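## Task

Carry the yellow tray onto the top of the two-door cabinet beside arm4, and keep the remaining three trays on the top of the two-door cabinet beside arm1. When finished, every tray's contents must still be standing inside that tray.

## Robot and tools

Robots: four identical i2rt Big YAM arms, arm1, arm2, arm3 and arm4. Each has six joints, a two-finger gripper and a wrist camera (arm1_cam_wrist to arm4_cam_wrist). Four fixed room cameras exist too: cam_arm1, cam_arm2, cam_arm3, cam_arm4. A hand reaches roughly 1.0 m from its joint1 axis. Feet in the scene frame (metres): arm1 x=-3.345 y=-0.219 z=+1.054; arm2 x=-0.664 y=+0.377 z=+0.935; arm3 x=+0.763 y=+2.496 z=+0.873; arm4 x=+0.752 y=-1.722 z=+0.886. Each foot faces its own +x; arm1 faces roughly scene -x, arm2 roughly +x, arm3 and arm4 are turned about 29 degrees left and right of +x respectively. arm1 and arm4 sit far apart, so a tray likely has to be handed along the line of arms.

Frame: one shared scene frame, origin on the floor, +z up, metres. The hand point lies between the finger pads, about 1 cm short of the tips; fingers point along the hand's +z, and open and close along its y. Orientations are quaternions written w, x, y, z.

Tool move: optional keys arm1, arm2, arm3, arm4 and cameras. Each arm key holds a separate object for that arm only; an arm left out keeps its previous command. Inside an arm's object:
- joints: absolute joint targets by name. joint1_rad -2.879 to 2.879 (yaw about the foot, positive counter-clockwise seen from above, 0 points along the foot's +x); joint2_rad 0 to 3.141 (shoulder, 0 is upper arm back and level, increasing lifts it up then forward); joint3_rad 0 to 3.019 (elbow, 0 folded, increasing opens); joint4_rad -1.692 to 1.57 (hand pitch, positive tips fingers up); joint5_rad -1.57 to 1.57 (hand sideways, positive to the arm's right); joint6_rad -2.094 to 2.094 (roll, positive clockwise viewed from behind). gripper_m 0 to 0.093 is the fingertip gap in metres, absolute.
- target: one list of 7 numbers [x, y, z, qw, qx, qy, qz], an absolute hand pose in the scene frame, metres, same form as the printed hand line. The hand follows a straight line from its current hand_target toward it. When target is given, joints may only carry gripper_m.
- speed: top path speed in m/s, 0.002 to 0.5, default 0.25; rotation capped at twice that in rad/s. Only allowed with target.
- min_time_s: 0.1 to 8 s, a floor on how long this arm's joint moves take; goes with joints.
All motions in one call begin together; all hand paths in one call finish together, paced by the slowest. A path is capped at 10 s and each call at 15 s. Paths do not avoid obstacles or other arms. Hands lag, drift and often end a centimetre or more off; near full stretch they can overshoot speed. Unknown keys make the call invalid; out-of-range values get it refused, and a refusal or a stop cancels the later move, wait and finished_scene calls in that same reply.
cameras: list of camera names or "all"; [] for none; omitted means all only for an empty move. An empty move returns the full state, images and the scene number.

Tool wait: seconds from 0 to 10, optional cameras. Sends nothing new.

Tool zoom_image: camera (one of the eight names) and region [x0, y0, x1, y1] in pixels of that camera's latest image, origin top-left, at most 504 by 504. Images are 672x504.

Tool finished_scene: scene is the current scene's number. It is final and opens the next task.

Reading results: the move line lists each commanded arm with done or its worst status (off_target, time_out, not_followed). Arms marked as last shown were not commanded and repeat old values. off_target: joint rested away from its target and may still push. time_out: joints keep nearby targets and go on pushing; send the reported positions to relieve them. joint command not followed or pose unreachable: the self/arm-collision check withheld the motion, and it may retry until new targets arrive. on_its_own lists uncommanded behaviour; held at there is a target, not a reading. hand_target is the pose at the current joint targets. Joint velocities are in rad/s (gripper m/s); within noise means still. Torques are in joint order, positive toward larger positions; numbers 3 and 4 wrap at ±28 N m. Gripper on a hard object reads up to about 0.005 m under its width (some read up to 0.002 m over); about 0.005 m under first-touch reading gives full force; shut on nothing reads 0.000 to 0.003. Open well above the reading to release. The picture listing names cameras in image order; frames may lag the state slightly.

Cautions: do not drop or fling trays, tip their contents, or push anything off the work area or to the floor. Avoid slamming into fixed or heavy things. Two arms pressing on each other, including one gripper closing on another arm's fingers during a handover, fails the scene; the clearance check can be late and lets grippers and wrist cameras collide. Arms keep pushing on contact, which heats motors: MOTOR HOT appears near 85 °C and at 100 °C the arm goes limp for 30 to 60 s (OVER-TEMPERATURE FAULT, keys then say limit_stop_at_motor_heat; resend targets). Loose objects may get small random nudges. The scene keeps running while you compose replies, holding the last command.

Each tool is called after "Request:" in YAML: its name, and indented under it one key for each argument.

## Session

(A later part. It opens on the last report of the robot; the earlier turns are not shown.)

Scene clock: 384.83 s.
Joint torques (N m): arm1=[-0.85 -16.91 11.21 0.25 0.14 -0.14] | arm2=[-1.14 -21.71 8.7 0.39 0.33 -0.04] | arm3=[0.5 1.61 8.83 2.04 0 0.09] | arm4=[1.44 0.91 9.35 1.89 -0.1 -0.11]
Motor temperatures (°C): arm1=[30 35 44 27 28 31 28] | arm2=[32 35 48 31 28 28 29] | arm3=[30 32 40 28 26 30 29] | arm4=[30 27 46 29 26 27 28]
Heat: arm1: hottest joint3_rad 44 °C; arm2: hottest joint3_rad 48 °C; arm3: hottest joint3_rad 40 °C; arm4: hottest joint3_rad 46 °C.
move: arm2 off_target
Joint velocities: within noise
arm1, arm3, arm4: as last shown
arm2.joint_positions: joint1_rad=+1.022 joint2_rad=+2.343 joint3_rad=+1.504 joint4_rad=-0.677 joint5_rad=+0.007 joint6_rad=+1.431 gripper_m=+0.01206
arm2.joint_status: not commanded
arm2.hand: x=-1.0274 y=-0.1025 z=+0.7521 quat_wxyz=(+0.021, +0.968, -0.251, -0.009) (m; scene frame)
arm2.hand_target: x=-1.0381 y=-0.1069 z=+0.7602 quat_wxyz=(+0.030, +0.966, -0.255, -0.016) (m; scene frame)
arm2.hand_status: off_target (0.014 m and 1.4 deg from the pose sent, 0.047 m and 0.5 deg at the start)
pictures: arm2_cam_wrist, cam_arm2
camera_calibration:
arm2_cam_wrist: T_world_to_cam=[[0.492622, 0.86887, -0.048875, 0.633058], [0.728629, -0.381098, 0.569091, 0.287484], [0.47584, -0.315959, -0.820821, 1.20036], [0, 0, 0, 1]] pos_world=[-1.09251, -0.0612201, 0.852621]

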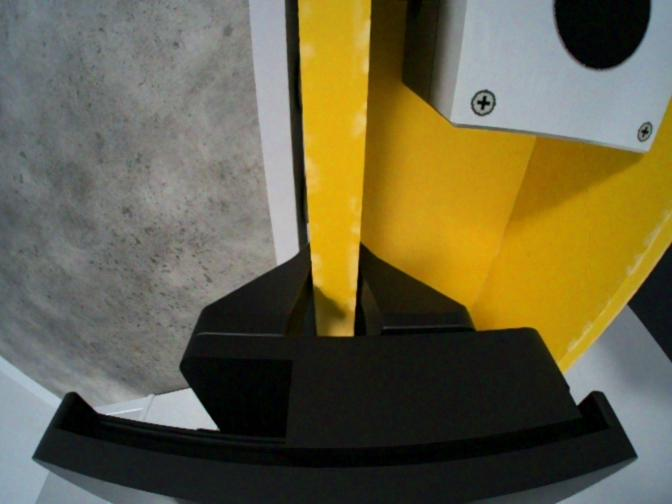

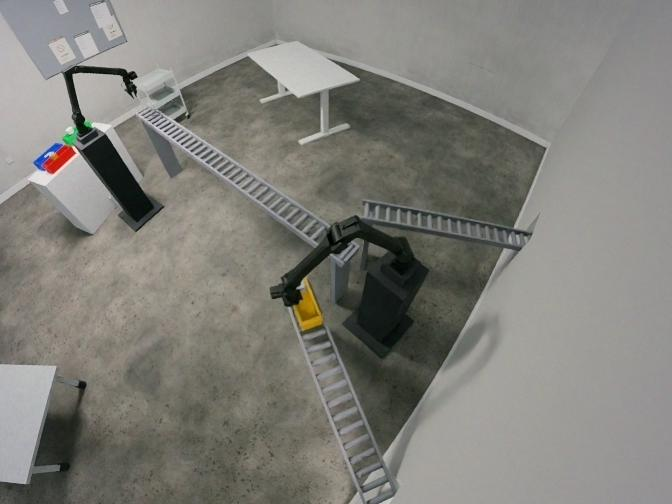

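Request:
move:
  arm2: {"target":[-1.040,-0.109,0.725,0.03,0.967,-0.255,-0.016],"speed":0.08}
  cameras: ["arm2_cam_wrist","cam_arm2"]

Request:
zoom_image:
  camera: "cam_arm2"
  region: [240, 220, 390, 370]

Scene clock: 390.37 s.
Joint torques (N m): arm1=[-0.79 -16.97 11.19 0.25 0.14 -0.14] | arm2=[-1.26 -18.73 10.91 0.83 0 -0.05] | arm3=[0.44 1.67 8.87 2 0.02 0.08] | arm4=[1.03 1.85 9.43 1.87 -0.11 -0.09]
Motor temperatures (°C): arm1=[30 35 44 27 28 31 28] | arm2=[32 35 47 31 28 28 29] | arm3=[30 32 40 28 26 30 29] | arm4=[30 27 46 29 26 27 28]
Heat: arm1: hottest joint3_rad 44 °C; arm2: hottest joint3_rad 47 °C; arm3: hottest joint3_rad 40 °C; arm4: hottest joint3_rad 46 °C.
move: arm2 off_target
Joint velocities: within noise
arm1, arm3, arm4: as last shown
arm2.joint_positions: joint1_rad=+1.022 joint2_rad=+2.380 joint3_rad=+1.504 joint4_rad=-0.641 joint5_rad=+0.015 joint6_rad=+1.431 gripper_m=+0.01206
arm2.joint_status: not commanded
arm2.hand: x=-1.0263 y=-0.0992 z=+0.7309 quat_wxyz=(+0.019, +0.968, -0.252, -0.012) (m; scene frame)
arm2.hand_target: x=-1.0397 y=-0.1084 z=+0.7255 quat_wxyz=(+0.030, +0.966, -0.255, -0.016) (m; scene frame)
arm2.hand_status: off_target (0.018 m and 1.5 deg from the pose sent, 0.031 m and 1.4 deg at the start)
pictures: arm2_cam_wrist, cam_arm2
camera_calibration:
arm2_cam_wrist: T_world_to_cam=[[0.492717, 0.868974, -0.0459788, 0.626662], [0.731257, -0.384831, 0.563178, 0.306762], [0.471693, -0.311109, -0.825056, 1.1828], [0, 0, 0, 1]] pos_world=[-1.09101, -0.0585216, 0.831928]

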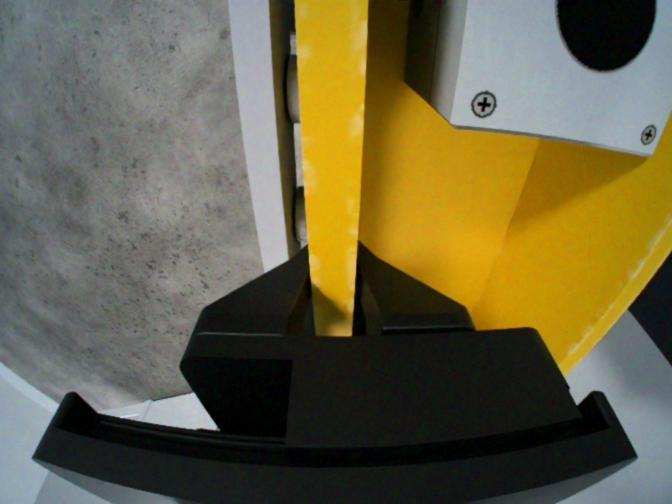

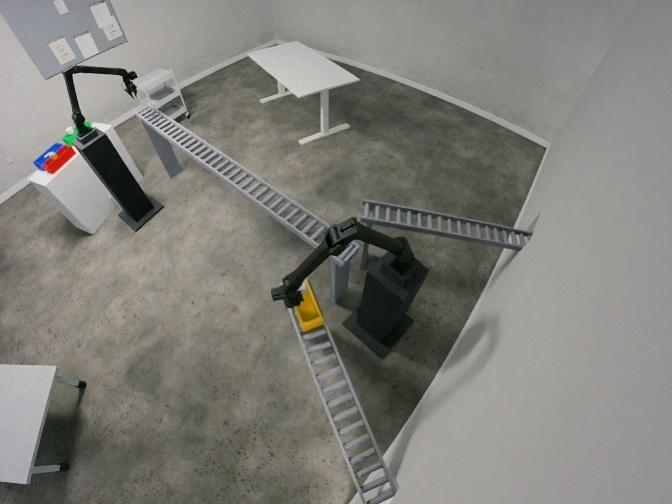

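Scaled by 3.360 from the camera's 672x504 image, which has a finer 960x720 frame.

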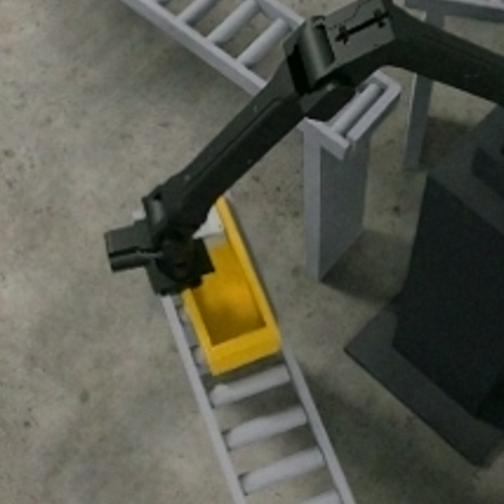

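Request:
move:
  arm2: {"target":[-1.044,-0.124,0.735,0.03,0.967,-0.255,-0.016],"speed":0.08}

Request:
move:
  arm2: {"target":[-1.044,-0.120,0.705,0.03,0.967,-0.255,-0.016],"speed":0.08}
  cameras: ["arm2_cam_wrist","cam_arm2"]

Request:
zoom_image:
  camera: "cam_arm2"
  region: [240, 220, 390, 370]

Scene clock: 396.50 s.
Joint torques (N m): arm1=[-0.85 -16.97 11.19 0.24 0.14 -0.14] | arm2=[-0.32 -19.78 12.3 -0.02 0.03 -0.04] | arm3=[0.56 1.49 8.81 2.03 0 0.08] | arm4=[0.85 1.55 9.42 1.77 -0.1 -0.07]
Motor temperatures (°C): arm1=[30 35 44 27 28 31 28] | arm2=[32 35 46 31 28 28 29] | arm3=[30 32 40 28 26 30 29] | arm4=[30 27 46 29 26 27 28]
Heat: arm1: hottest joint3_rad 44 °C; arm2: hottest joint3_rad 46 °C; arm3: hottest joint3_rad 40 °C; arm4: hottest joint3_rad 46 °C.
move: arm2 off_target
Joint velocities: within noise
arm1, arm3, arm4: as last shown
arm2.joint_positions: joint1_rad=+1.022 joint2_rad=+2.391 joint3_rad=+1.541 joint4_rad=-0.668 joint5_rad=+0.015 joint6_rad=+1.439 gripper_m=+0.01206
arm2.joint_status: not commanded
arm2.hand: x=-1.0323 y=-0.1071 z=+0.7339 quat_wxyz=(+0.019, +0.967, -0.255, -0.012) (m; scene frame)
arm2.hand_target: x=-1.0436 y=-0.1233 z=+0.7357 quat_wxyz=(+0.030, +0.966, -0.255, -0.016) (m; scene frame)
arm2.hand_status: off_target (0.021 m and 1.4 deg from the pose sent, 0.031 m and 1.5 deg at the start)
pictures: none

Scene clock: 397.47 s.
Joint torques (N m): arm1=[-0.85 -16.91 11.19 0.24 0.14 -0.14] | arm2=[-0.79 -15.97 11.92 2.17 0 -0.08] | arm3=[0.79 1.26 8.83 2.03 -0.01 0.09] | arm4=[0.73 1.44 9.22 1.81 -0.11 -0.07]
Motor temperatures (°C): arm1=[30 35 44 27 28 31 28] | arm2=[32 35 46 31 28 28 29] | arm3=[30 32 40 28 26 30 29] | arm4=[30 27 46 29 26 27 28]
Heat: arm1: hottest joint3_rad 44 °C; arm2: hottest joint3_rad 46 °C; arm3: hottest joint3_rad 40 °C; arm4: hottest joint3_rad 46 °C.
move: arm2 off_target
Joint velocities: within noise
arm1.joint_positions: joint1_rad=-1.565 joint2_rad=+1.915 joint3_rad=+1.411 joint4_rad=-1.041 joint5_rad=+0.001 joint6_rad=+1.655 gripper_m=+0.02997
arm1.joint_status: not commanded
arm1.hand: x=-3.3881 y=+0.3341 z=+1.0831 quat_wxyz=(+0.000, +0.003, +1.000, +0.010) (m; scene frame)
arm1.hand_target: x=-3.3848 y=+0.3512 z=+1.1003 quat_wxyz=(+0.000, +0.000, +1.000, +0.030) (m; scene frame)
arm1.hand_status: not commanded
arm2.joint_positions: joint1_rad=+1.022 joint2_rad=+2.399 joint3_rad=+1.546 joint4_rad=-0.668 joint5_rad=+0.015 joint6_rad=+1.439 gripper_m=+0.01206
arm2.joint_status: not commanded
arm2.hand: x=-1.0325 y=-0.1073 z=+0.7305 quat_wxyz=(+0.017, +0.967, -0.255, -0.011) (m; scene frame)
arm2.hand_target: x=-1.0427 y=-0.1181 z=+0.7065 quat_wxyz=(+0.030, +0.966, -0.255, -0.016) (m; scene frame)
arm2.hand_status: off_target (0.031 m and 1.6 deg from the pose sent, 0.034 m and 1.4 deg at the start)
arm3.joint_positions: joint1_rad=-0.181 joint2_rad=+0.624 joint3_rad=+1.365 joint4_rad=-1.296 joint5_rad=+0.077 joint6_rad=-0.729 gripper_m=+0.09396
arm3.joint_status: not commanded
arm3.hand: x=+1.0043 y=+2.5663 z=+1.4050 quat_wxyz=(-0.466, +0.426, -0.765, +0.132) (m; scene frame)
arm3.hand_target: x=+1.0021 y=+2.5656 z=+1.4154 quat_wxyz=(-0.475, +0.422, -0.760, +0.134) (m; scene frame)
arm3.hand_status: not commanded
arm4.joint_positions: joint1_rad=-0.152 joint2_rad=+0.644 joint3_rad=+1.428 joint4_rad=-1.488 joint5_rad=-0.198 joint6_rad=-0.129 gripper_m=+0.09396
arm4.joint_status: not commanded
arm4.hand: x=+0.9420 y=-1.8320 z=+1.4093 quat_wxyz=(-0.419, -0.205, -0.881, +0.081) (m; scene frame)
arm4.hand_target: x=+0.9408 y=-1.8309 z=+1.4217 quat_wxyz=(-0.431, -0.202, -0.875, +0.087) (m; scene frame)
arm4.hand_status: not commanded
pictures: arm2_cam_wrist, cam_arm2
camera_calibration:
arm2_cam_wrist: T_world_to_cam=[[0.499719, 0.865102, -0.0433505, 0.641609], [0.727277, -0.39187, 0.563476, 0.303297], [0.470477, -0.313108, -0.824994, 1.18136], [0, 0, 0, 1]] pos_world=[-1.09701, -0.0663119, 0.831527]

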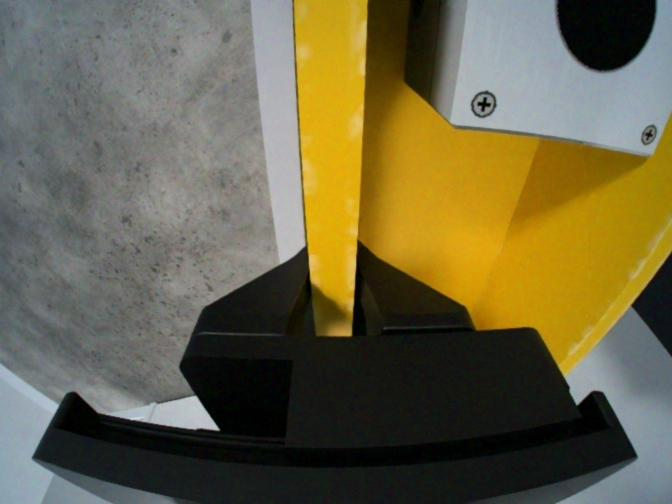

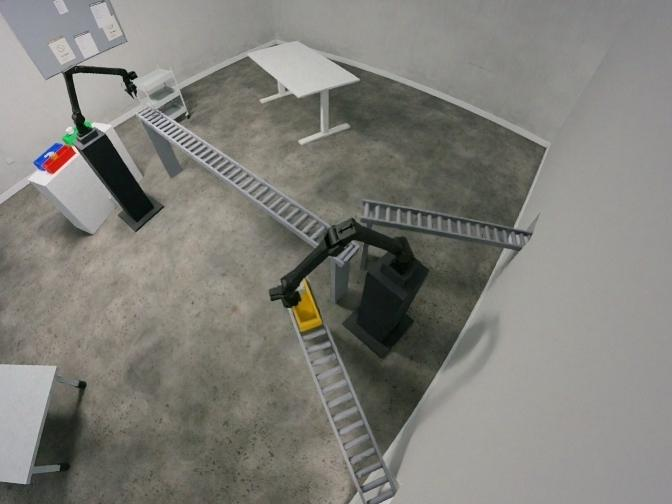

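Scaled by 3.360 from the camera's 672x504 image, which has a finer 960x720 frame.

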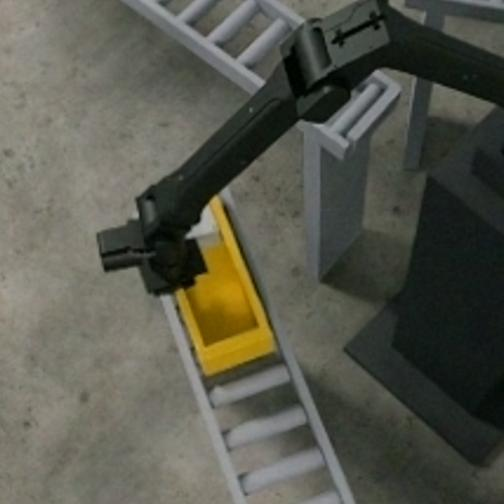

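Request:
move:
  arm2: {"target":[-1.036,-0.104,0.752,0.03,0.967,-0.255,-0.016],"speed":0.08}

Request:
move:
  arm2: {"target":[-1.041,-0.111,0.710,0.03,0.967,-0.255,-0.016],"speed":0.08}
  cameras: ["arm2_cam_wrist","cam_arm2"]

Request:
zoom_image:
  camera: "cam_arm2"
  region: [240, 220, 390, 370]

Scene clock: 403.80 s.
Joint torques (N m): arm1=[-0.85 -16.97 11.19 0.24 0.14 -0.14] | arm2=[-1.14 -24.47 6.43 0.46 0.03 -0.09] | arm3=[0.62 1.73 8.83 2.09 0 0.08] | arm4=[0.5 2.02 9.42 1.87 -0.13 -0.12]
Motor temperatures (°C): arm1=[30 35 44 27 28 31 28] | arm2=[32 35 46 31 28 28 29] | arm3=[30 32 40 28 26 30 29] | arm4=[30 27 46 29 26 27 28]
Heat: arm1: hottest joint3_rad 44 °C; arm2: hottest joint3_rad 46 °C; arm3: hottest joint3_rad 40 °C; arm4: hottest joint3_rad 46 °C.
move: arm2 off_target
Joint velocities: within noise
arm1, arm3, arm4: as last shown
arm2.joint_positions: joint1_rad=+1.022 joint2_rad=+2.381 joint3_rad=+1.516 joint4_rad=-0.658 joint5_rad=+0.014 joint6_rad=+1.435 gripper_m=+0.01206
arm2.joint_status: not commanded
arm2.hand: x=-1.0276 y=-0.1011 z=+0.7333 quat_wxyz=(+0.016, +0.967, -0.253, -0.010) (m; scene frame)
arm2.hand_target: x=-1.0361 y=-0.1040 z=+0.7517 quat_wxyz=(+0.030, +0.966, -0.255, -0.016) (m; scene frame)
arm2.hand_status: off_target (0.021 m and 1.7 deg from the pose sent, 0.022 m and 1.6 deg at the start)
pictures: none

Scene clock: 404.83 s.
Joint torques (N m): arm1=[-0.85 -16.91 11.19 0.24 0.14 -0.14] | arm2=[-1.2 -16.67 11.12 1.72 0.02 -0.09] | arm3=[0.5 1.67 8.84 2.02 0 0.09] | arm4=[1.08 1.79 9.37 1.85 -0.12 -0.12]
Motor temperatures (°C): arm1=[30 35 44 27 28 31 28] | arm2=[32 35 46 31 28 28 29] | arm3=[30 32 40 28 26 30 29] | arm4=[30 27 46 29 26 27 28]
Heat: arm1: hottest joint3_rad 44 °C; arm2: hottest joint3_rad 46 °C; arm3: hottest joint3_rad 40 °C; arm4: hottest joint3_rad 46 °C.
move: arm2 off_target
Joint velocities: within noise
arm1, arm3, arm4: as last shown
arm2.joint_positions: joint1_rad=+1.022 joint2_rad=+2.386 joint3_rad=+1.517 joint4_rad=-0.643 joint5_rad=+0.014 joint6_rad=+1.435 gripper_m=+0.01206
arm2.joint_status: not commanded
arm2.hand: x=-1.0292 y=-0.1031 z=+0.7310 quat_wxyz=(+0.021, +0.967, -0.253, -0.013) (m; scene frame)
arm2.hand_target: x=-1.0401 y=-0.1097 z=+0.7110 quat_wxyz=(+0.030, +0.966, -0.255, -0.016) (m; scene frame)
arm2.hand_status: off_target (0.025 m and 1.1 deg from the pose sent, 0.029 m and 1.7 deg at the start)
pictures: arm2_cam_wrist, cam_arm2
camera_calibration:
arm2_cam_wrist: T_world_to_cam=[[0.495927, 0.866824, -0.0517033, 0.638677], [0.731424, -0.384885, 0.562923, 0.307659], [0.468056, -0.316986, -0.82489, 1.17858], [0, 0, 0, 1]] pos_world=[-1.09341, -0.0616149, 0.832031]

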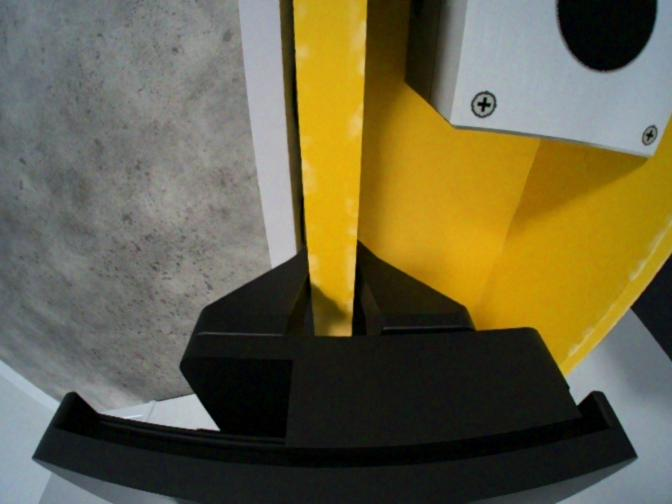

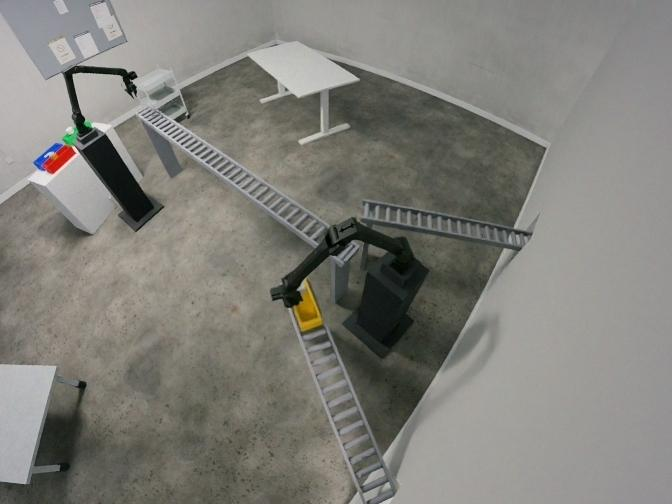

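Scaled by 3.360 from the camera's 672x504 image, which has a finer 960x720 frame.

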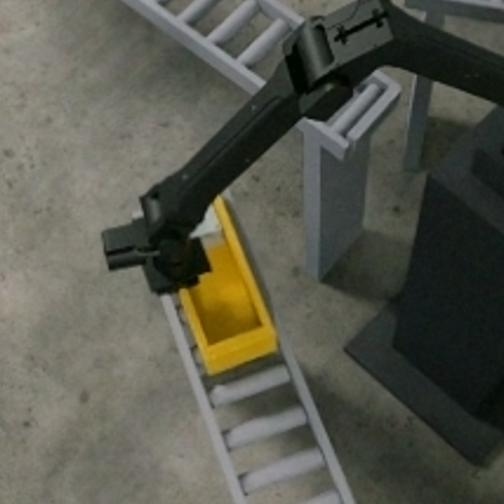

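Request:
move:
  arm2: {"joints":{"gripper_m":0.03}}
  cameras: ["arm2_cam_wrist","cam_arm2"]

Request:
zoom_image:
  camera: "cam_arm2"
  region: [240, 220, 390, 370]

Scene clock: 410.07 s.
Joint torques (N m): arm1=[-0.79 -16.91 11.18 0.24 0.14 -0.14] | arm2=[-1.2 -18.2 10.52 0.79 0.04 -0.1] | arm3=[0.56 1.55 8.81 2.02 0 0.09] | arm4=[0.56 1.44 9.2 1.66 -0.15 -0.11]
Motor temperatures (°C): arm1=[30 35 44 27 28 31 28] | arm2=[32 35 46 31 28 28 29] | arm3=[30 32 40 28 26 30 29] | arm4=[30 27 46 29 26 27 28]
Heat: arm1: hottest joint3_rad 44 °C; arm2: hottest joint3_rad 46 °C; arm3: hottest joint3_rad 40 °C; arm4: hottest joint3_rad 46 °C.
move: arm2 done
Joint velocities: arm1=[within noise] | arm2=[within noise] | arm3=[-0.015 -0.024 -0.002 0.017 0.022 0.154 0] | arm4=[within noise]
arm1, arm3, arm4: as last shown
arm2.joint_positions: joint1_rad=+1.022 joint2_rad=+2.403 joint3_rad=+1.523 joint4_rad=-0.624 joint5_rad=+0.014 joint6_rad=+1.435 gripper_m=+0.02988
arm2.joint_status: all done
arm2.hand: x=-1.0305 y=-0.1050 z=+0.7229 quat_wxyz=(+0.025, +0.967, -0.253, -0.014) (m; scene frame)
arm2.hand_target: x=-1.0401 y=-0.1096 z=+0.7111 quat_wxyz=(+0.030, +0.966, -0.255, -0.016) (m; scene frame)
arm2.hand_status: not commanded
pictures: arm2_cam_wrist, cam_arm2
camera_calibration:
arm2_cam_wrist: T_world_to_cam=[[0.495658, 0.86641, -0.0604712, 0.64669], [0.734274, -0.380844, 0.56196, 0.316411], [0.463858, -0.322943, -0.824951, 1.16703], [0, 0, 0, 1]] pos_world=[-1.0942, -0.0629125, 0.824036]

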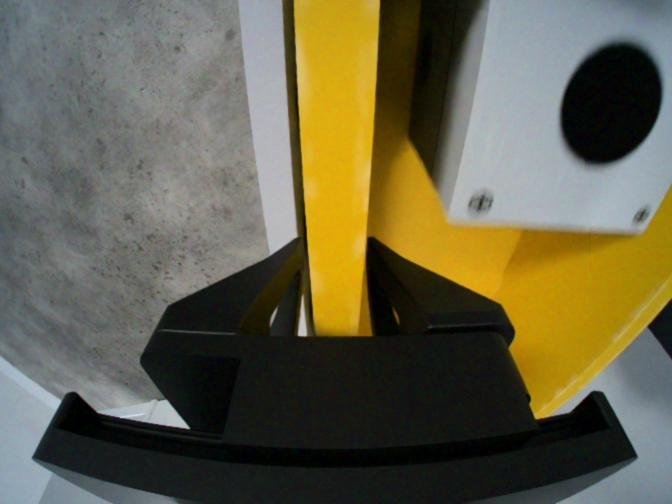

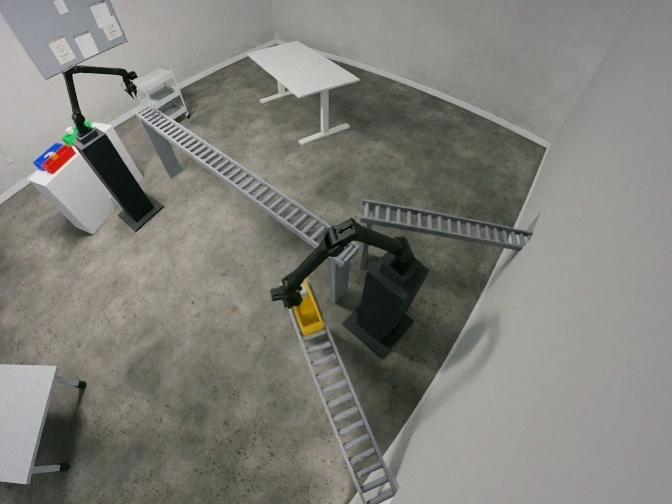

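Scaled by 3.360 from the camera's 672x504 image, which has a finer 960x720 frame.

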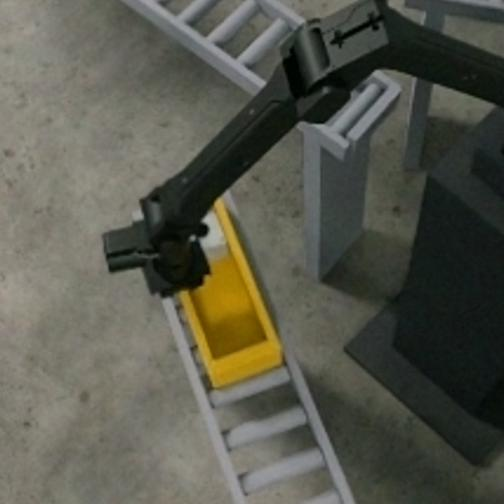

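Request:
move:
  arm2: {"target":[-1.05,-0.11,0.95,0.03,0.967,-0.255,-0.016],"speed":0.3}
  arm4: {"target":[1.065,-1.35,1.05,0,0.259,0.966,0],"speed":0.3,"joints":{"gripper_m":0.045}}
  cameras: ["cam_arm2","cam_arm4","arm4_cam_wrist"]

Request:
wait:
  seconds: 2
  cameras: ["arm4_cam_wrist","cam_arm4"]

Scene clock: 429.50 s.
Joint torques (N m): arm1=[-0.85 -16.91 11.19 0.24 0.14 -0.14] | arm2=[-1.55 -20.66 13.89 -0.17 0.16 -0.15] | arm3=[0.56 1.73 8.8 2.02 0 0.09] | arm4=[2.14 -11.28 11.77 0.38 -0.06 0.04]
Motor temperatures (°C): arm1=[30 35 44 27 28 31 27] | arm2=[32 36 47 30 28 28 28] | arm3=[30 32 41 28 26 30 29] | arm4=[30 27 46 29 26 27 28]
Heat: arm1: hottest joint3_rad 44 °C; arm2: hottest joint3_rad 47 °C; arm3: hottest joint3_rad 41 °C; arm4: hottest joint3_rad 46 °C.
move: arm2 off_target; arm4 off_target
Joint velocities: within noise
arm1, arm3: as last shown
arm2.joint_positions: joint1_rad=+1.017 joint2_rad=+2.058 joint3_rad=+1.555 joint4_rad=-1.033 joint5_rad=+0.011 joint6_rad=+1.431 gripper_m=+0.02991
arm2.joint_status: not commanded
arm2.hand: x=-1.0318 y=-0.1003 z=+0.9309 quat_wxyz=(+0.011, +0.967, -0.254, -0.006) (m; scene frame)
arm2.hand_target: x=-1.0494 y=-0.1092 z=+0.9503 quat_wxyz=(+0.030, +0.966, -0.255, -0.016) (m; scene frame)
arm2.hand_status: off_target (0.028 m and 2.4 deg from the pose sent, 0.228 m and 0.6 deg at the start)
arm4.joint_positions: joint1_rad=+1.387 joint2_rad=+1.630 joint3_rad=+1.347 joint4_rad=-1.335 joint5_rad=+0.003 joint6_rad=+1.382 gripper_m=+0.04506
arm4.joint_status: all done
arm4.hand: x=+1.0570 y=-1.3687 z=+1.0359 quat_wxyz=(+0.009, -0.258, -0.966, +0.022) (m; scene frame)
arm4.hand_target: x=+1.0644 y=-1.3507 z=+1.0503 quat_wxyz=(+0.000, -0.259, -0.966, +0.000) (m; scene frame)
arm4.hand_status: off_target (0.025 m and 2.8 deg from the pose sent, 0.614 m and 50.7 deg at the start)
pictures: arm4_cam_wrist, cam_arm2, cam_arm4
camera_calibration:
arm4_cam_wrist: T_world_to_cam=[[-0.496093, -0.866732, 0.0516487, -0.714863], [-0.664826, 0.417442, 0.619475, 0.631202], [-0.558479, 0.272979, -0.783316, 1.90214], [0, 0, 0, 1]] pos_world=[1.1273, -1.40233, 1.13588]

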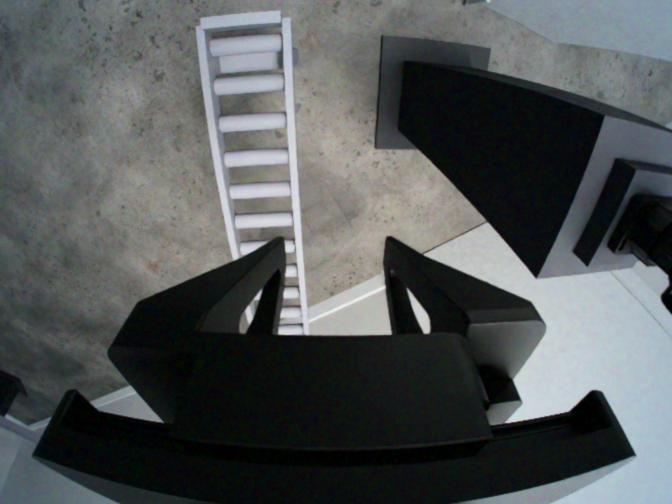

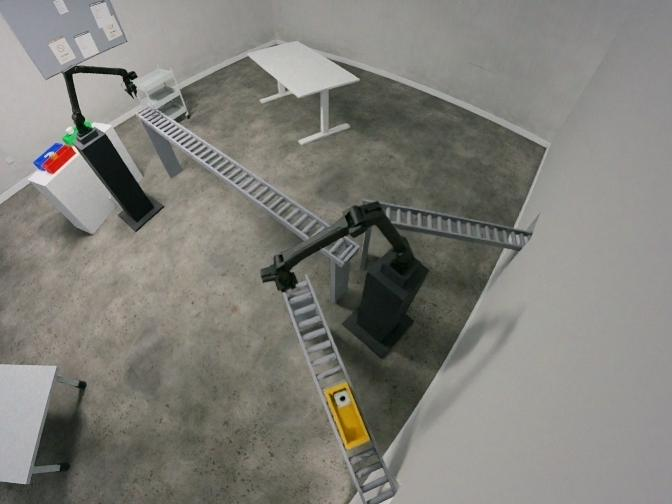

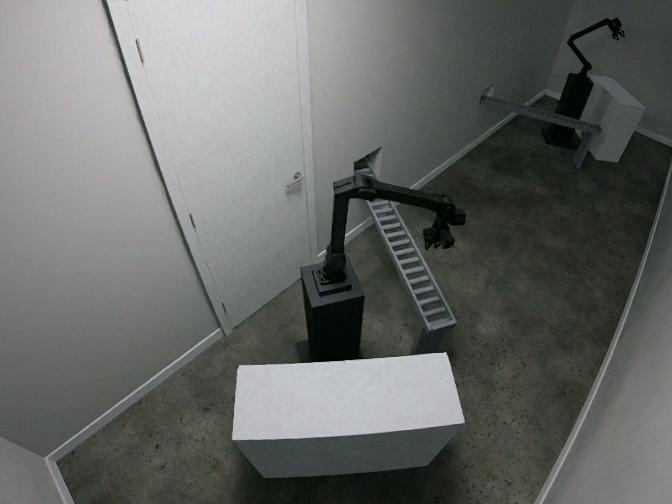

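Scene clock: 431.50 s.
Joint torques (N m): arm1=[-0.79 -16.91 11.19 0.24 0.14 -0.14] | arm2=[-1.55 -20.66 13.89 -0.16 0.16 -0.15] | arm3=[0.62 1.61 8.83 2.04 0.01 0.1] | arm4=[1.79 -11.28 11.77 0.47 -0.02 0.06]
Motor temperatures (°C): arm1=[30 35 44 27 28 31 27] | arm2=[32 36 47 30 28 28 28] | arm3=[30 32 41 28 26 30 29] | arm4=[30 27 46 29 26 27 28]
Heat: arm1: hottest joint3_rad 44 °C; arm2: hottest joint3_rad 47 °C; arm3: hottest joint3_rad 41 °C; arm4: hottest joint3_rad 46 °C.
Joint velocities: within noise
arm1.joint_positions: joint1_rad=-1.565 joint2_rad=+1.915 joint3_rad=+1.411 joint4_rad=-1.041 joint5_rad=+0.001 joint6_rad=+1.655 gripper_m=+0.02997
arm1.joint_status: not commanded
arm1.hand: x=-3.3881 y=+0.3341 z=+1.0831 quat_wxyz=(+0.000, +0.003, +1.000, +0.010) (m; scene frame)
arm1.hand_target: x=-3.3848 y=+0.3512 z=+1.1003 quat_wxyz=(+0.000, +0.000, +1.000, +0.030) (m; scene frame)
arm1.hand_status: not commanded
arm2.joint_positions: joint1_rad=+1.017 joint2_rad=+2.058 joint3_rad=+1.555 joint4_rad=-1.033 joint5_rad=+0.011 joint6_rad=+1.431 gripper_m=+0.02991
arm2.joint_status: not commanded
arm2.hand: x=-1.0318 y=-0.1003 z=+0.9309 quat_wxyz=(+0.011, +0.967, -0.254, -0.006) (m; scene frame)
arm2.hand_target: x=-1.0494 y=-0.1092 z=+0.9503 quat_wxyz=(+0.030, +0.966, -0.255, -0.016) (m; scene frame)
arm2.hand_status: off_target (0.028 m and 2.4 deg from the pose sent, 0.228 m and 0.6 deg at the start)
arm3.joint_positions: joint1_rad=-0.181 joint2_rad=+0.624 joint3_rad=+1.365 joint4_rad=-1.296 joint5_rad=+0.077 joint6_rad=-0.729 gripper_m=+0.09396
arm3.joint_status: not commanded
arm3.hand: x=+1.0043 y=+2.5663 z=+1.4050 quat_wxyz=(-0.466, +0.426, -0.765, +0.132) (m; scene frame)
arm3.hand_target: x=+1.0021 y=+2.5656 z=+1.4154 quat_wxyz=(-0.475, +0.422, -0.760, +0.134) (m; scene frame)
arm3.hand_status: not commanded
arm4.joint_positions: joint1_rad=+1.387 joint2_rad=+1.630 joint3_rad=+1.347 joint4_rad=-1.335 joint5_rad=+0.003 joint6_rad=+1.382 gripper_m=+0.04506
arm4.joint_status: all done
arm4.hand: x=+1.0570 y=-1.3687 z=+1.0359 quat_wxyz=(+0.009, -0.258, -0.966, +0.022) (m; scene frame)
arm4.hand_target: x=+1.0644 y=-1.3507 z=+1.0503 quat_wxyz=(+0.000, -0.259, -0.966, +0.000) (m; scene frame)
arm4.hand_status: off_target (0.025 m and 2.8 deg from the pose sent, 0.614 m and 50.7 deg at the start)
wait: 2.00 s; at rest by 0.27 s
pictures: arm4_cam_wrist, cam_arm4
camera_calibration:
arm4_cam_wrist: T_world_to_cam=[[-0.496424, -0.866542, 0.0516514, -0.714227], [-0.664667, 0.417698, 0.619473, 0.631384], [-0.558374, 0.27319, -0.783317, 1.90231], [0, 0, 0, 1]] pos_world=[1.1273, -1.40233, 1.13588]

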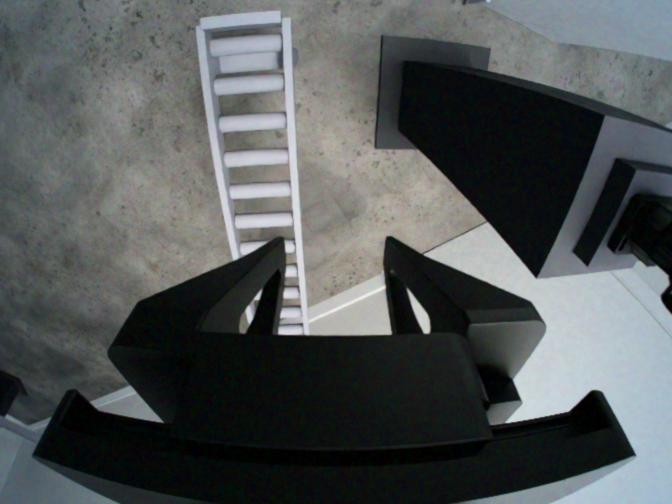

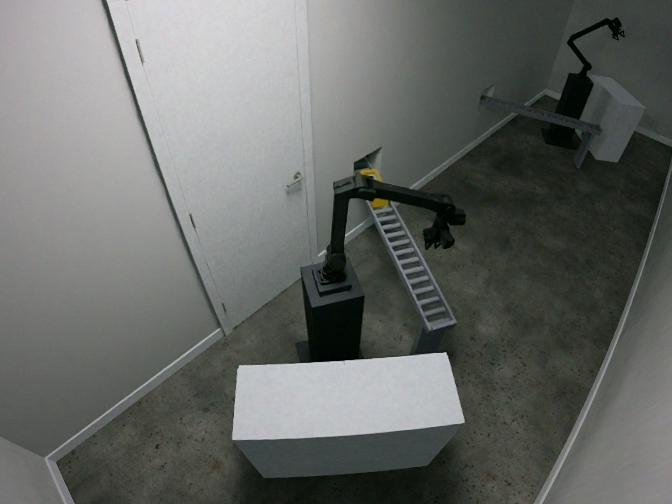

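Request:
move:
  arm4: {"target":[1.075,-1.28,0.88,0,0.259,0.966,0],"speed":0.25}
  cameras: ["arm4_cam_wrist","cam_arm4"]

Request:
zoom_image:
  camera: "cam_arm4"
  region: [340, 130, 520, 350]

Scene clock: 441.60 s.
Joint torques (N m): arm1=[-0.85 -16.91 11.19 0.23 0.14 -0.14] | arm2=[-1.55 -20.78 13.9 -0.16 0.17 -0.15] | arm3=[0.44 1.55 8.83 2.04 0 0.08] | arm4=[1.9 -13.74 9.95 0.64 -0.02 0.07]
Motor temperatures (°C): arm1=[30 35 44 27 28 31 27] | arm2=[32 35 50 30 28 28 28] | arm3=[30 32 41 28 26 30 29] | arm4=[30 28 45 29 26 27 28]
Heat: arm1: hottest joint3_rad 44 °C; arm2: hottest joint3_rad 50 °C; arm3: hottest joint3_rad 41 °C; arm4: hottest joint3_rad 45 °C.
move: arm4 off_target
Joint velocities: within noise
arm1, arm2, arm3: as last shown
arm4.joint_positions: joint1_rad=+1.455 joint2_rad=+1.959 joint3_rad=+1.337 joint4_rad=-0.993 joint5_rad=+0.003 joint6_rad=+1.450 gripper_m=+0.04506
arm4.joint_status: not commanded
arm4.hand: x=+1.0682 y=-1.3001 z=+0.8708 quat_wxyz=(+0.007, -0.258, -0.966, +0.021) (m; scene frame)
arm4.hand_target: x=+1.0745 y=-1.2806 z=+0.8805 quat_wxyz=(+0.000, -0.259, -0.966, +0.000) (m; scene frame)
arm4.hand_status: off_target (0.023 m and 2.5 deg from the pose sent, 0.180 m and 2.8 deg at the start)
pictures: arm4_cam_wrist, cam_arm4
camera_calibration:
arm4_cam_wrist: T_world_to_cam=[[-0.496273, -0.866836, 0.0480428, -0.638058], [-0.667712, 0.41647, 0.61702, 0.716241], [-0.554863, 0.274132, -0.78548, 1.75991], [0, 0, 0, 1]] pos_world=[1.1381, -1.33383, 0.971089]

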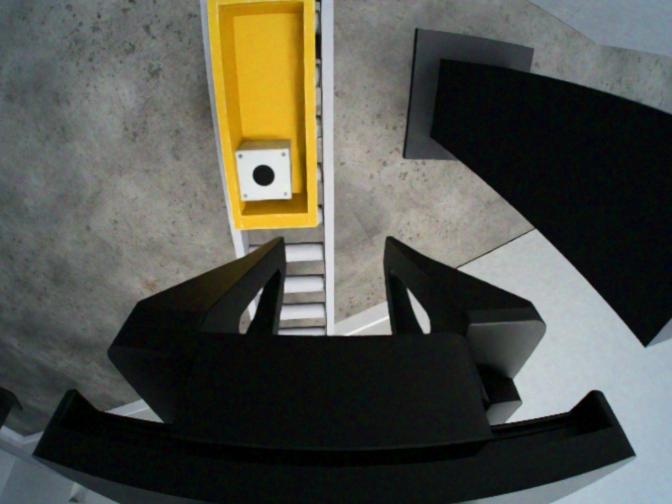

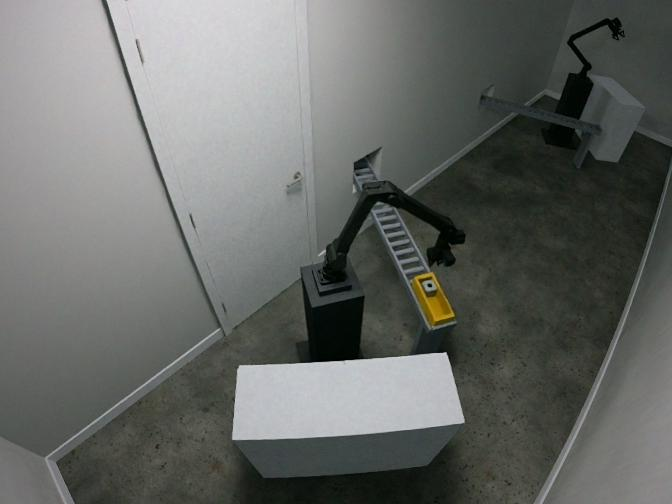

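Scaled by 2.291 from the camera's 672x504 image, which has a finer 960x720 frame.

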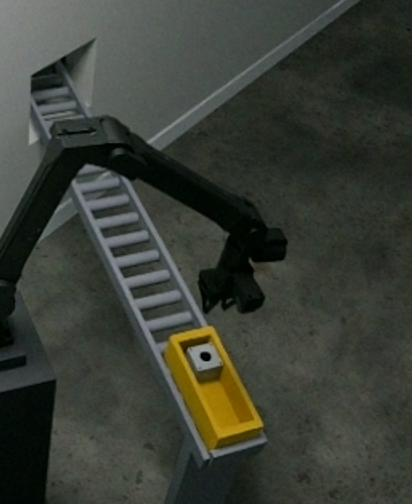

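Request:
move:
  arm4: {"target":[1.095,-1.27,0.70,0,0.259,0.966,0],"speed":0.2}
  cameras: ["arm4_cam_wrist"]

Scene clock: 450.53 s.
Joint torques (N m): arm1=[-0.85 -16.97 11.19 0.24 0.14 -0.14] | arm2=[-1.49 -20.72 13.9 -0.16 0.16 -0.15] | arm3=[0.62 1.55 8.84 2.06 -0.01 0.08] | arm4=[0.26 -15.5 7.38 0.61 0.03 -0.16]
Motor temperatures (°C): arm1=[30 35 45 27 28 31 27] | arm2=[32 35 52 30 28 28 28] | arm3=[30 32 41 28 26 30 29] | arm4=[30 28 45 29 26 27 28]
Heat: arm1: hottest joint3_rad 45 °C; arm2: hottest joint3_rad 52 °C; arm3: hottest joint3_rad 41 °C; arm4: hottest joint3_rad 45 °C.
move: arm4 off_target
Joint velocities: within noise
arm1, arm2, arm3: as last shown
arm4.joint_positions: joint1_rad=+1.455 joint2_rad=+2.311 joint3_rad=+1.391 joint4_rad=-0.682 joint5_rad=+0.003 joint6_rad=+1.450 gripper_m=+0.04506
arm4.joint_status: not commanded
arm4.hand: x=+1.0821 y=-1.2812 z=+0.6982 quat_wxyz=(+0.005, -0.258, -0.966, +0.015) (m; scene frame)
arm4.hand_target: x=+1.0947 y=-1.2704 z=+0.7004 quat_wxyz=(+0.000, -0.259, -0.966, +0.000) (m; scene frame)
arm4.hand_status: off_target (0.017 m and 1.8 deg from the pose sent, 0.175 m and 2.5 deg at the start)
pictures: arm4_cam_wrist
camera_calibration:
arm4_cam_wrist: T_world_to_cam=[[-0.496977, -0.867052, 0.0351371, -0.597025], [-0.672141, 0.410237, 0.616387, 0.8214], [-0.548854, 0.282713, -0.786659, 1.63213], [0, 0, 0, 1]] pos_world=[1.15119, -1.31604, 0.798607]

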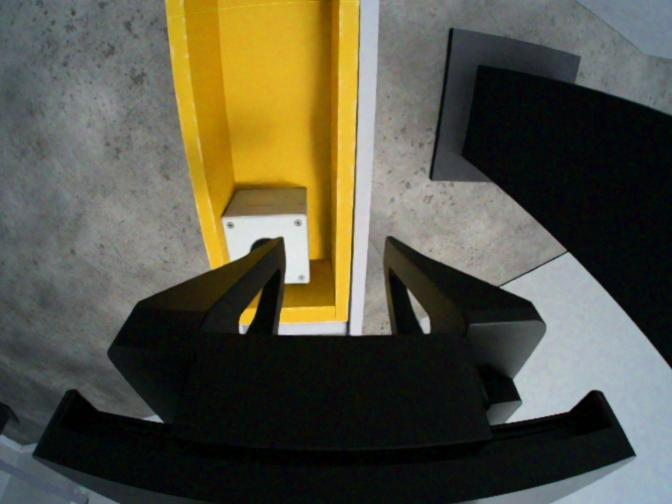

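Request:
move:
  arm4: {"target":[1.112,-1.288,0.614,0,0.259,0.966,0],"speed":0.12}
  cameras: ["arm4_cam_wrist"]

Scene clock: 457.33 s.
Joint torques (N m): arm1=[-0.79 -16.91 11.19 0.24 0.14 -0.14] | arm2=[-1.61 -20.72 13.9 -0.17 0.16 -0.15] | arm3=[0.5 1.55 8.8 2.04 -0.01 0.1] | arm4=[0.09 -15.09 6.28 0.47 0 -0.21]
Motor temperatures (°C): arm1=[30 35 45 27 28 31 27] | arm2=[32 35 53 30 28 28 27] | arm3=[30 32 41 28 26 30 28] | arm4=[30 28 44 29 26 27 28]
Heat: arm1: hottest joint3_rad 45 °C; arm2: hottest joint3_rad 53 °C; arm3: hottest joint3_rad 41 °C; arm4: hottest joint3_rad 44 °C.
move: arm4 off_target
Joint velocities: within noise
arm1, arm2, arm3: as last shown
arm4.joint_positions: joint1_rad=+1.416 joint2_rad=+2.486 joint3_rad=+1.447 joint4_rad=-0.555 joint5_rad=+0.003 joint6_rad=+1.416 gripper_m=+0.04506
arm4.joint_status: not commanded
arm4.hand: x=+1.0991 y=-1.2942 z=+0.6162 quat_wxyz=(+0.004, -0.260, -0.965, +0.011) (m; scene frame)
arm4.hand_target: x=+1.1118 y=-1.2883 z=+0.6144 quat_wxyz=(+0.000, -0.259, -0.966, +0.000) (m; scene frame)
arm4.hand_status: off_target (0.015 m and 1.4 deg from the pose sent, 0.090 m and 1.8 deg at the start)
pictures: arm4_cam_wrist
camera_calibration:
arm4_cam_wrist: T_world_to_cam=[[-0.501358, -0.8648, 0.0275795, -0.58462], [-0.672542, 0.409557, 0.616401, 0.888263], [-0.544359, 0.290489, -0.786949, 1.5859], [0, 0, 0, 1]] pos_world=[1.16759, -1.33006, 0.716617]

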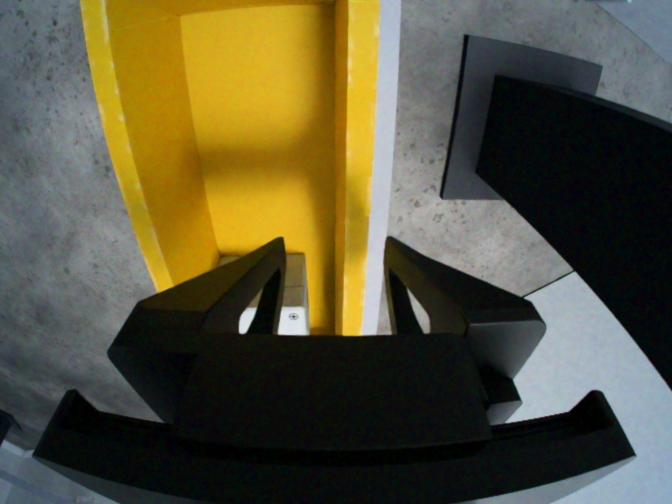

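Request:
move:
  arm4: {"target":[1.093,-1.294,0.545,0,0.259,0.966,0],"speed":0.12}
  cameras: ["arm4_cam_wrist"]

Scene clock: 463.70 s.
Joint torques (N m): arm1=[-0.85 -16.97 11.19 0.23 0.14 -0.14] | arm2=[-1.55 -20.78 13.89 -0.14 0.16 -0.15] | arm3=[0.56 1.55 8.77 1.99 -0.01 0.09] | arm4=[1.96 -15.38 5.18 0.53 -0.02 -0.05]
Motor temperatures (°C): arm1=[30 35 45 27 28 31 27] | arm2=[32 35 53 30 28 28 27] | arm3=[30 32 41 28 26 30 28] | arm4=[30 29 43 29 26 27 28]
Heat: arm1: hottest joint3_rad 45 °C; arm2: hottest joint3_rad 53 °C; arm3: hottest joint3_rad 41 °C; arm4: hottest joint3_rad 43 °C.
move: arm4 off_target
Joint velocities: within noise
arm1, arm2, arm3: as last shown
arm4.joint_positions: joint1_rad=+1.416 joint2_rad=+2.628 joint3_rad=+1.481 joint4_rad=-0.445 joint5_rad=+0.003 joint6_rad=+1.416 gripper_m=+0.04506
arm4.joint_status: not commanded
arm4.hand: x=+1.0899 y=-1.3054 z=+0.5471 quat_wxyz=(+0.004, -0.260, -0.966, +0.010) (m; scene frame)
arm4.hand_target: x=+1.0929 y=-1.2941 z=+0.5454 quat_wxyz=(+0.000, -0.259, -0.966, +0.000) (m; scene frame)
arm4.hand_status: off_target (0.012 m and 1.2 deg from the pose sent, 0.071 m and 1.4 deg at the start)
pictures: arm4_cam_wrist
camera_calibration:
arm4_cam_wrist: T_world_to_cam=[[-0.501081, -0.86503, 0.0253072, -0.596263], [-0.673562, 0.408197, 0.616189, 0.928728], [-0.543353, 0.291714, -0.787191, 1.53051], [0, 0, 0, 1]] pos_world=[1.15839, -1.34136, 0.64762]

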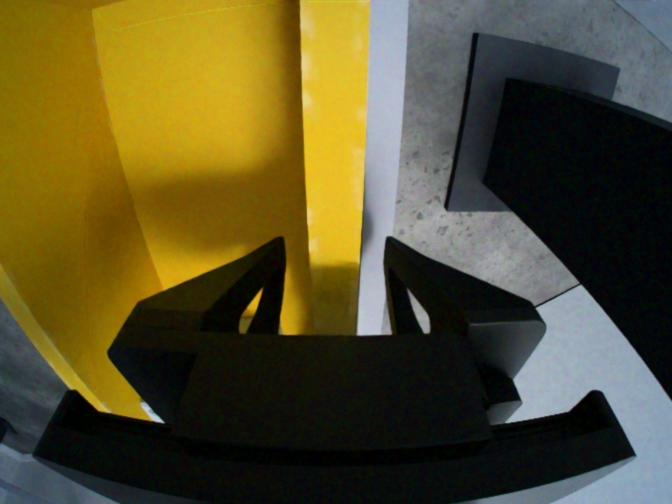

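Request:
move:
  arm4: {"joints":{"gripper_m":0.0}}

Request:
move:
  arm4: {"target":[1.09,-1.29,0.75,0,0.259,0.966,0],"speed":0.15}
  cameras: ["arm4_cam_wrist","cam_arm4"]

Request:
zoom_image:
  camera: "cam_arm4"
  region: [220, 180, 500, 440]

Scene clock: 468.00 s.
Joint torques (N m): arm1=[-0.79 -16.91 11.19 0.24 0.14 -0.14] | arm2=[-1.55 -20.72 13.89 -0.16 0.16 -0.15] | arm3=[0.56 1.67 8.85 2.04 0 0.09] | arm4=[1.9 -15.5 4.74 0.5 0.11 -0.01]
Motor temperatures (°C): arm1=[30 35 45 27 28 31 27] | arm2=[32 35 54 30 28 28 27] | arm3=[30 32 41 28 26 30 28] | arm4=[30 29 43 29 26 27 28]
Heat: arm1: hottest joint3_rad 45 °C; arm2: hottest joint3_rad 54 °C; arm3: hottest joint3_rad 41 °C; arm4: hottest joint3_rad 43 °C.
move: arm4 off_target
Joint velocities: within noise
arm1, arm2, arm3: as last shown
arm4.joint_positions: joint1_rad=+1.416 joint2_rad=+2.626 joint3_rad=+1.485 joint4_rad=-0.442 joint5_rad=+0.000 joint6_rad=+1.417 gripper_m=+0.01183
arm4.joint_status: gripper_m off_target (ended at +0.01186, target +0.00000)
arm4.hand: x=+1.0920 y=-1.3022 z=+0.5487 quat_wxyz=(+0.003, -0.260, -0.965, +0.006) (m; scene frame)
arm4.hand_target: x=+1.0928 y=-1.2942 z=+0.5452 quat_wxyz=(+0.000, -0.259, -0.966, +0.000) (m; scene frame)
arm4.hand_status: not commanded
pictures: none

Scene clock: 470.20 s.
Joint torques (N m): arm1=[-0.85 -16.97 11.19 0.24 0.14 -0.14] | arm2=[-1.55 -20.84 13.9 -0.16 0.17 -0.14] | arm3=[0.62 1.61 8.83 1.99 -0.01 0.09] | arm4=[1.73 -19.96 6.02 -0.28 -0.29 -0.03]
Motor temperatures (°C): arm1=[30 35 45 27 27 31 27] | arm2=[32 35 54 30 28 28 27] | arm3=[30 32 41 28 26 30 28] | arm4=[30 30 43 29 26 27 28]
Heat: arm1: hottest joint3_rad 45 °C; arm2: hottest joint3_rad 54 °C; arm3: hottest joint3_rad 41 °C; arm4: hottest joint3_rad 43 °C.
move: arm4 off_target
Joint velocities: within noise
arm1, arm2, arm3: as last shown
arm4.joint_positions: joint1_rad=+1.422 joint2_rad=+2.251 joint3_rad=+1.321 joint4_rad=-0.710 joint5_rad=+0.008 joint6_rad=+1.425 gripper_m=+0.01177
arm4.joint_status: not commanded
arm4.hand: x=+1.0803 y=-1.3143 z=+0.7142 quat_wxyz=(+0.011, -0.261, -0.965, +0.033) (m; scene frame)
arm4.hand_target: x=+1.0894 y=-1.2907 z=+0.7494 quat_wxyz=(+0.000, -0.259, -0.966, +0.000) (m; scene frame)
arm4.hand_status: off_target (0.044 m and 4.0 deg from the pose sent, 0.202 m and 0.8 deg at the start)
pictures: arm4_cam_wrist, cam_arm4
camera_calibration:
arm4_cam_wrist: T_world_to_cam=[[-0.502156, -0.861601, 0.0740509, -0.6422], [-0.656623, 0.435608, 0.615704, 0.840981], [-0.562748, 0.260556, -0.78449, 1.63749], [0, 0, 0, 1]] pos_world=[1.15122, -1.34632, 0.814356]

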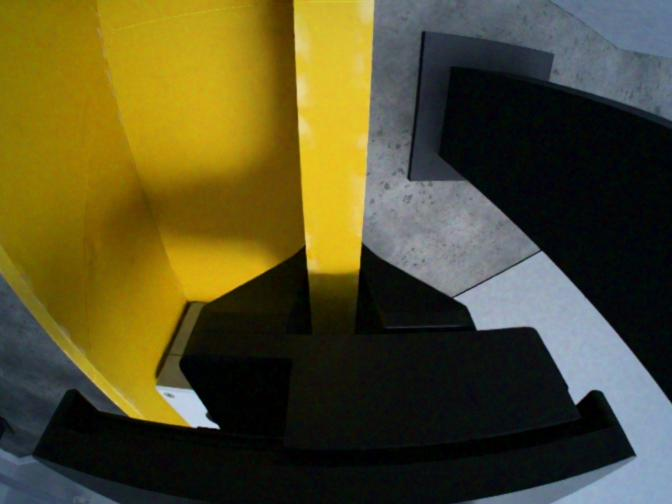

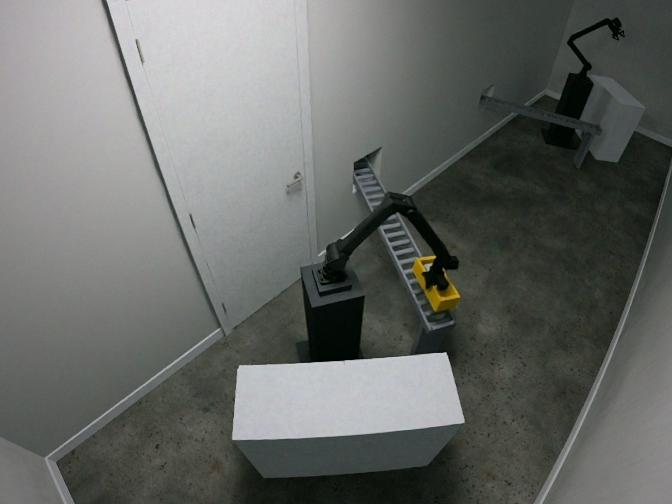

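Scaled by 1.800 from the camera's 672x504 image, which has a finer 960x720 frame.

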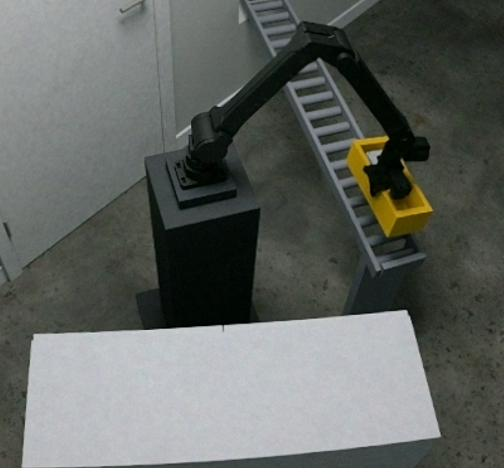

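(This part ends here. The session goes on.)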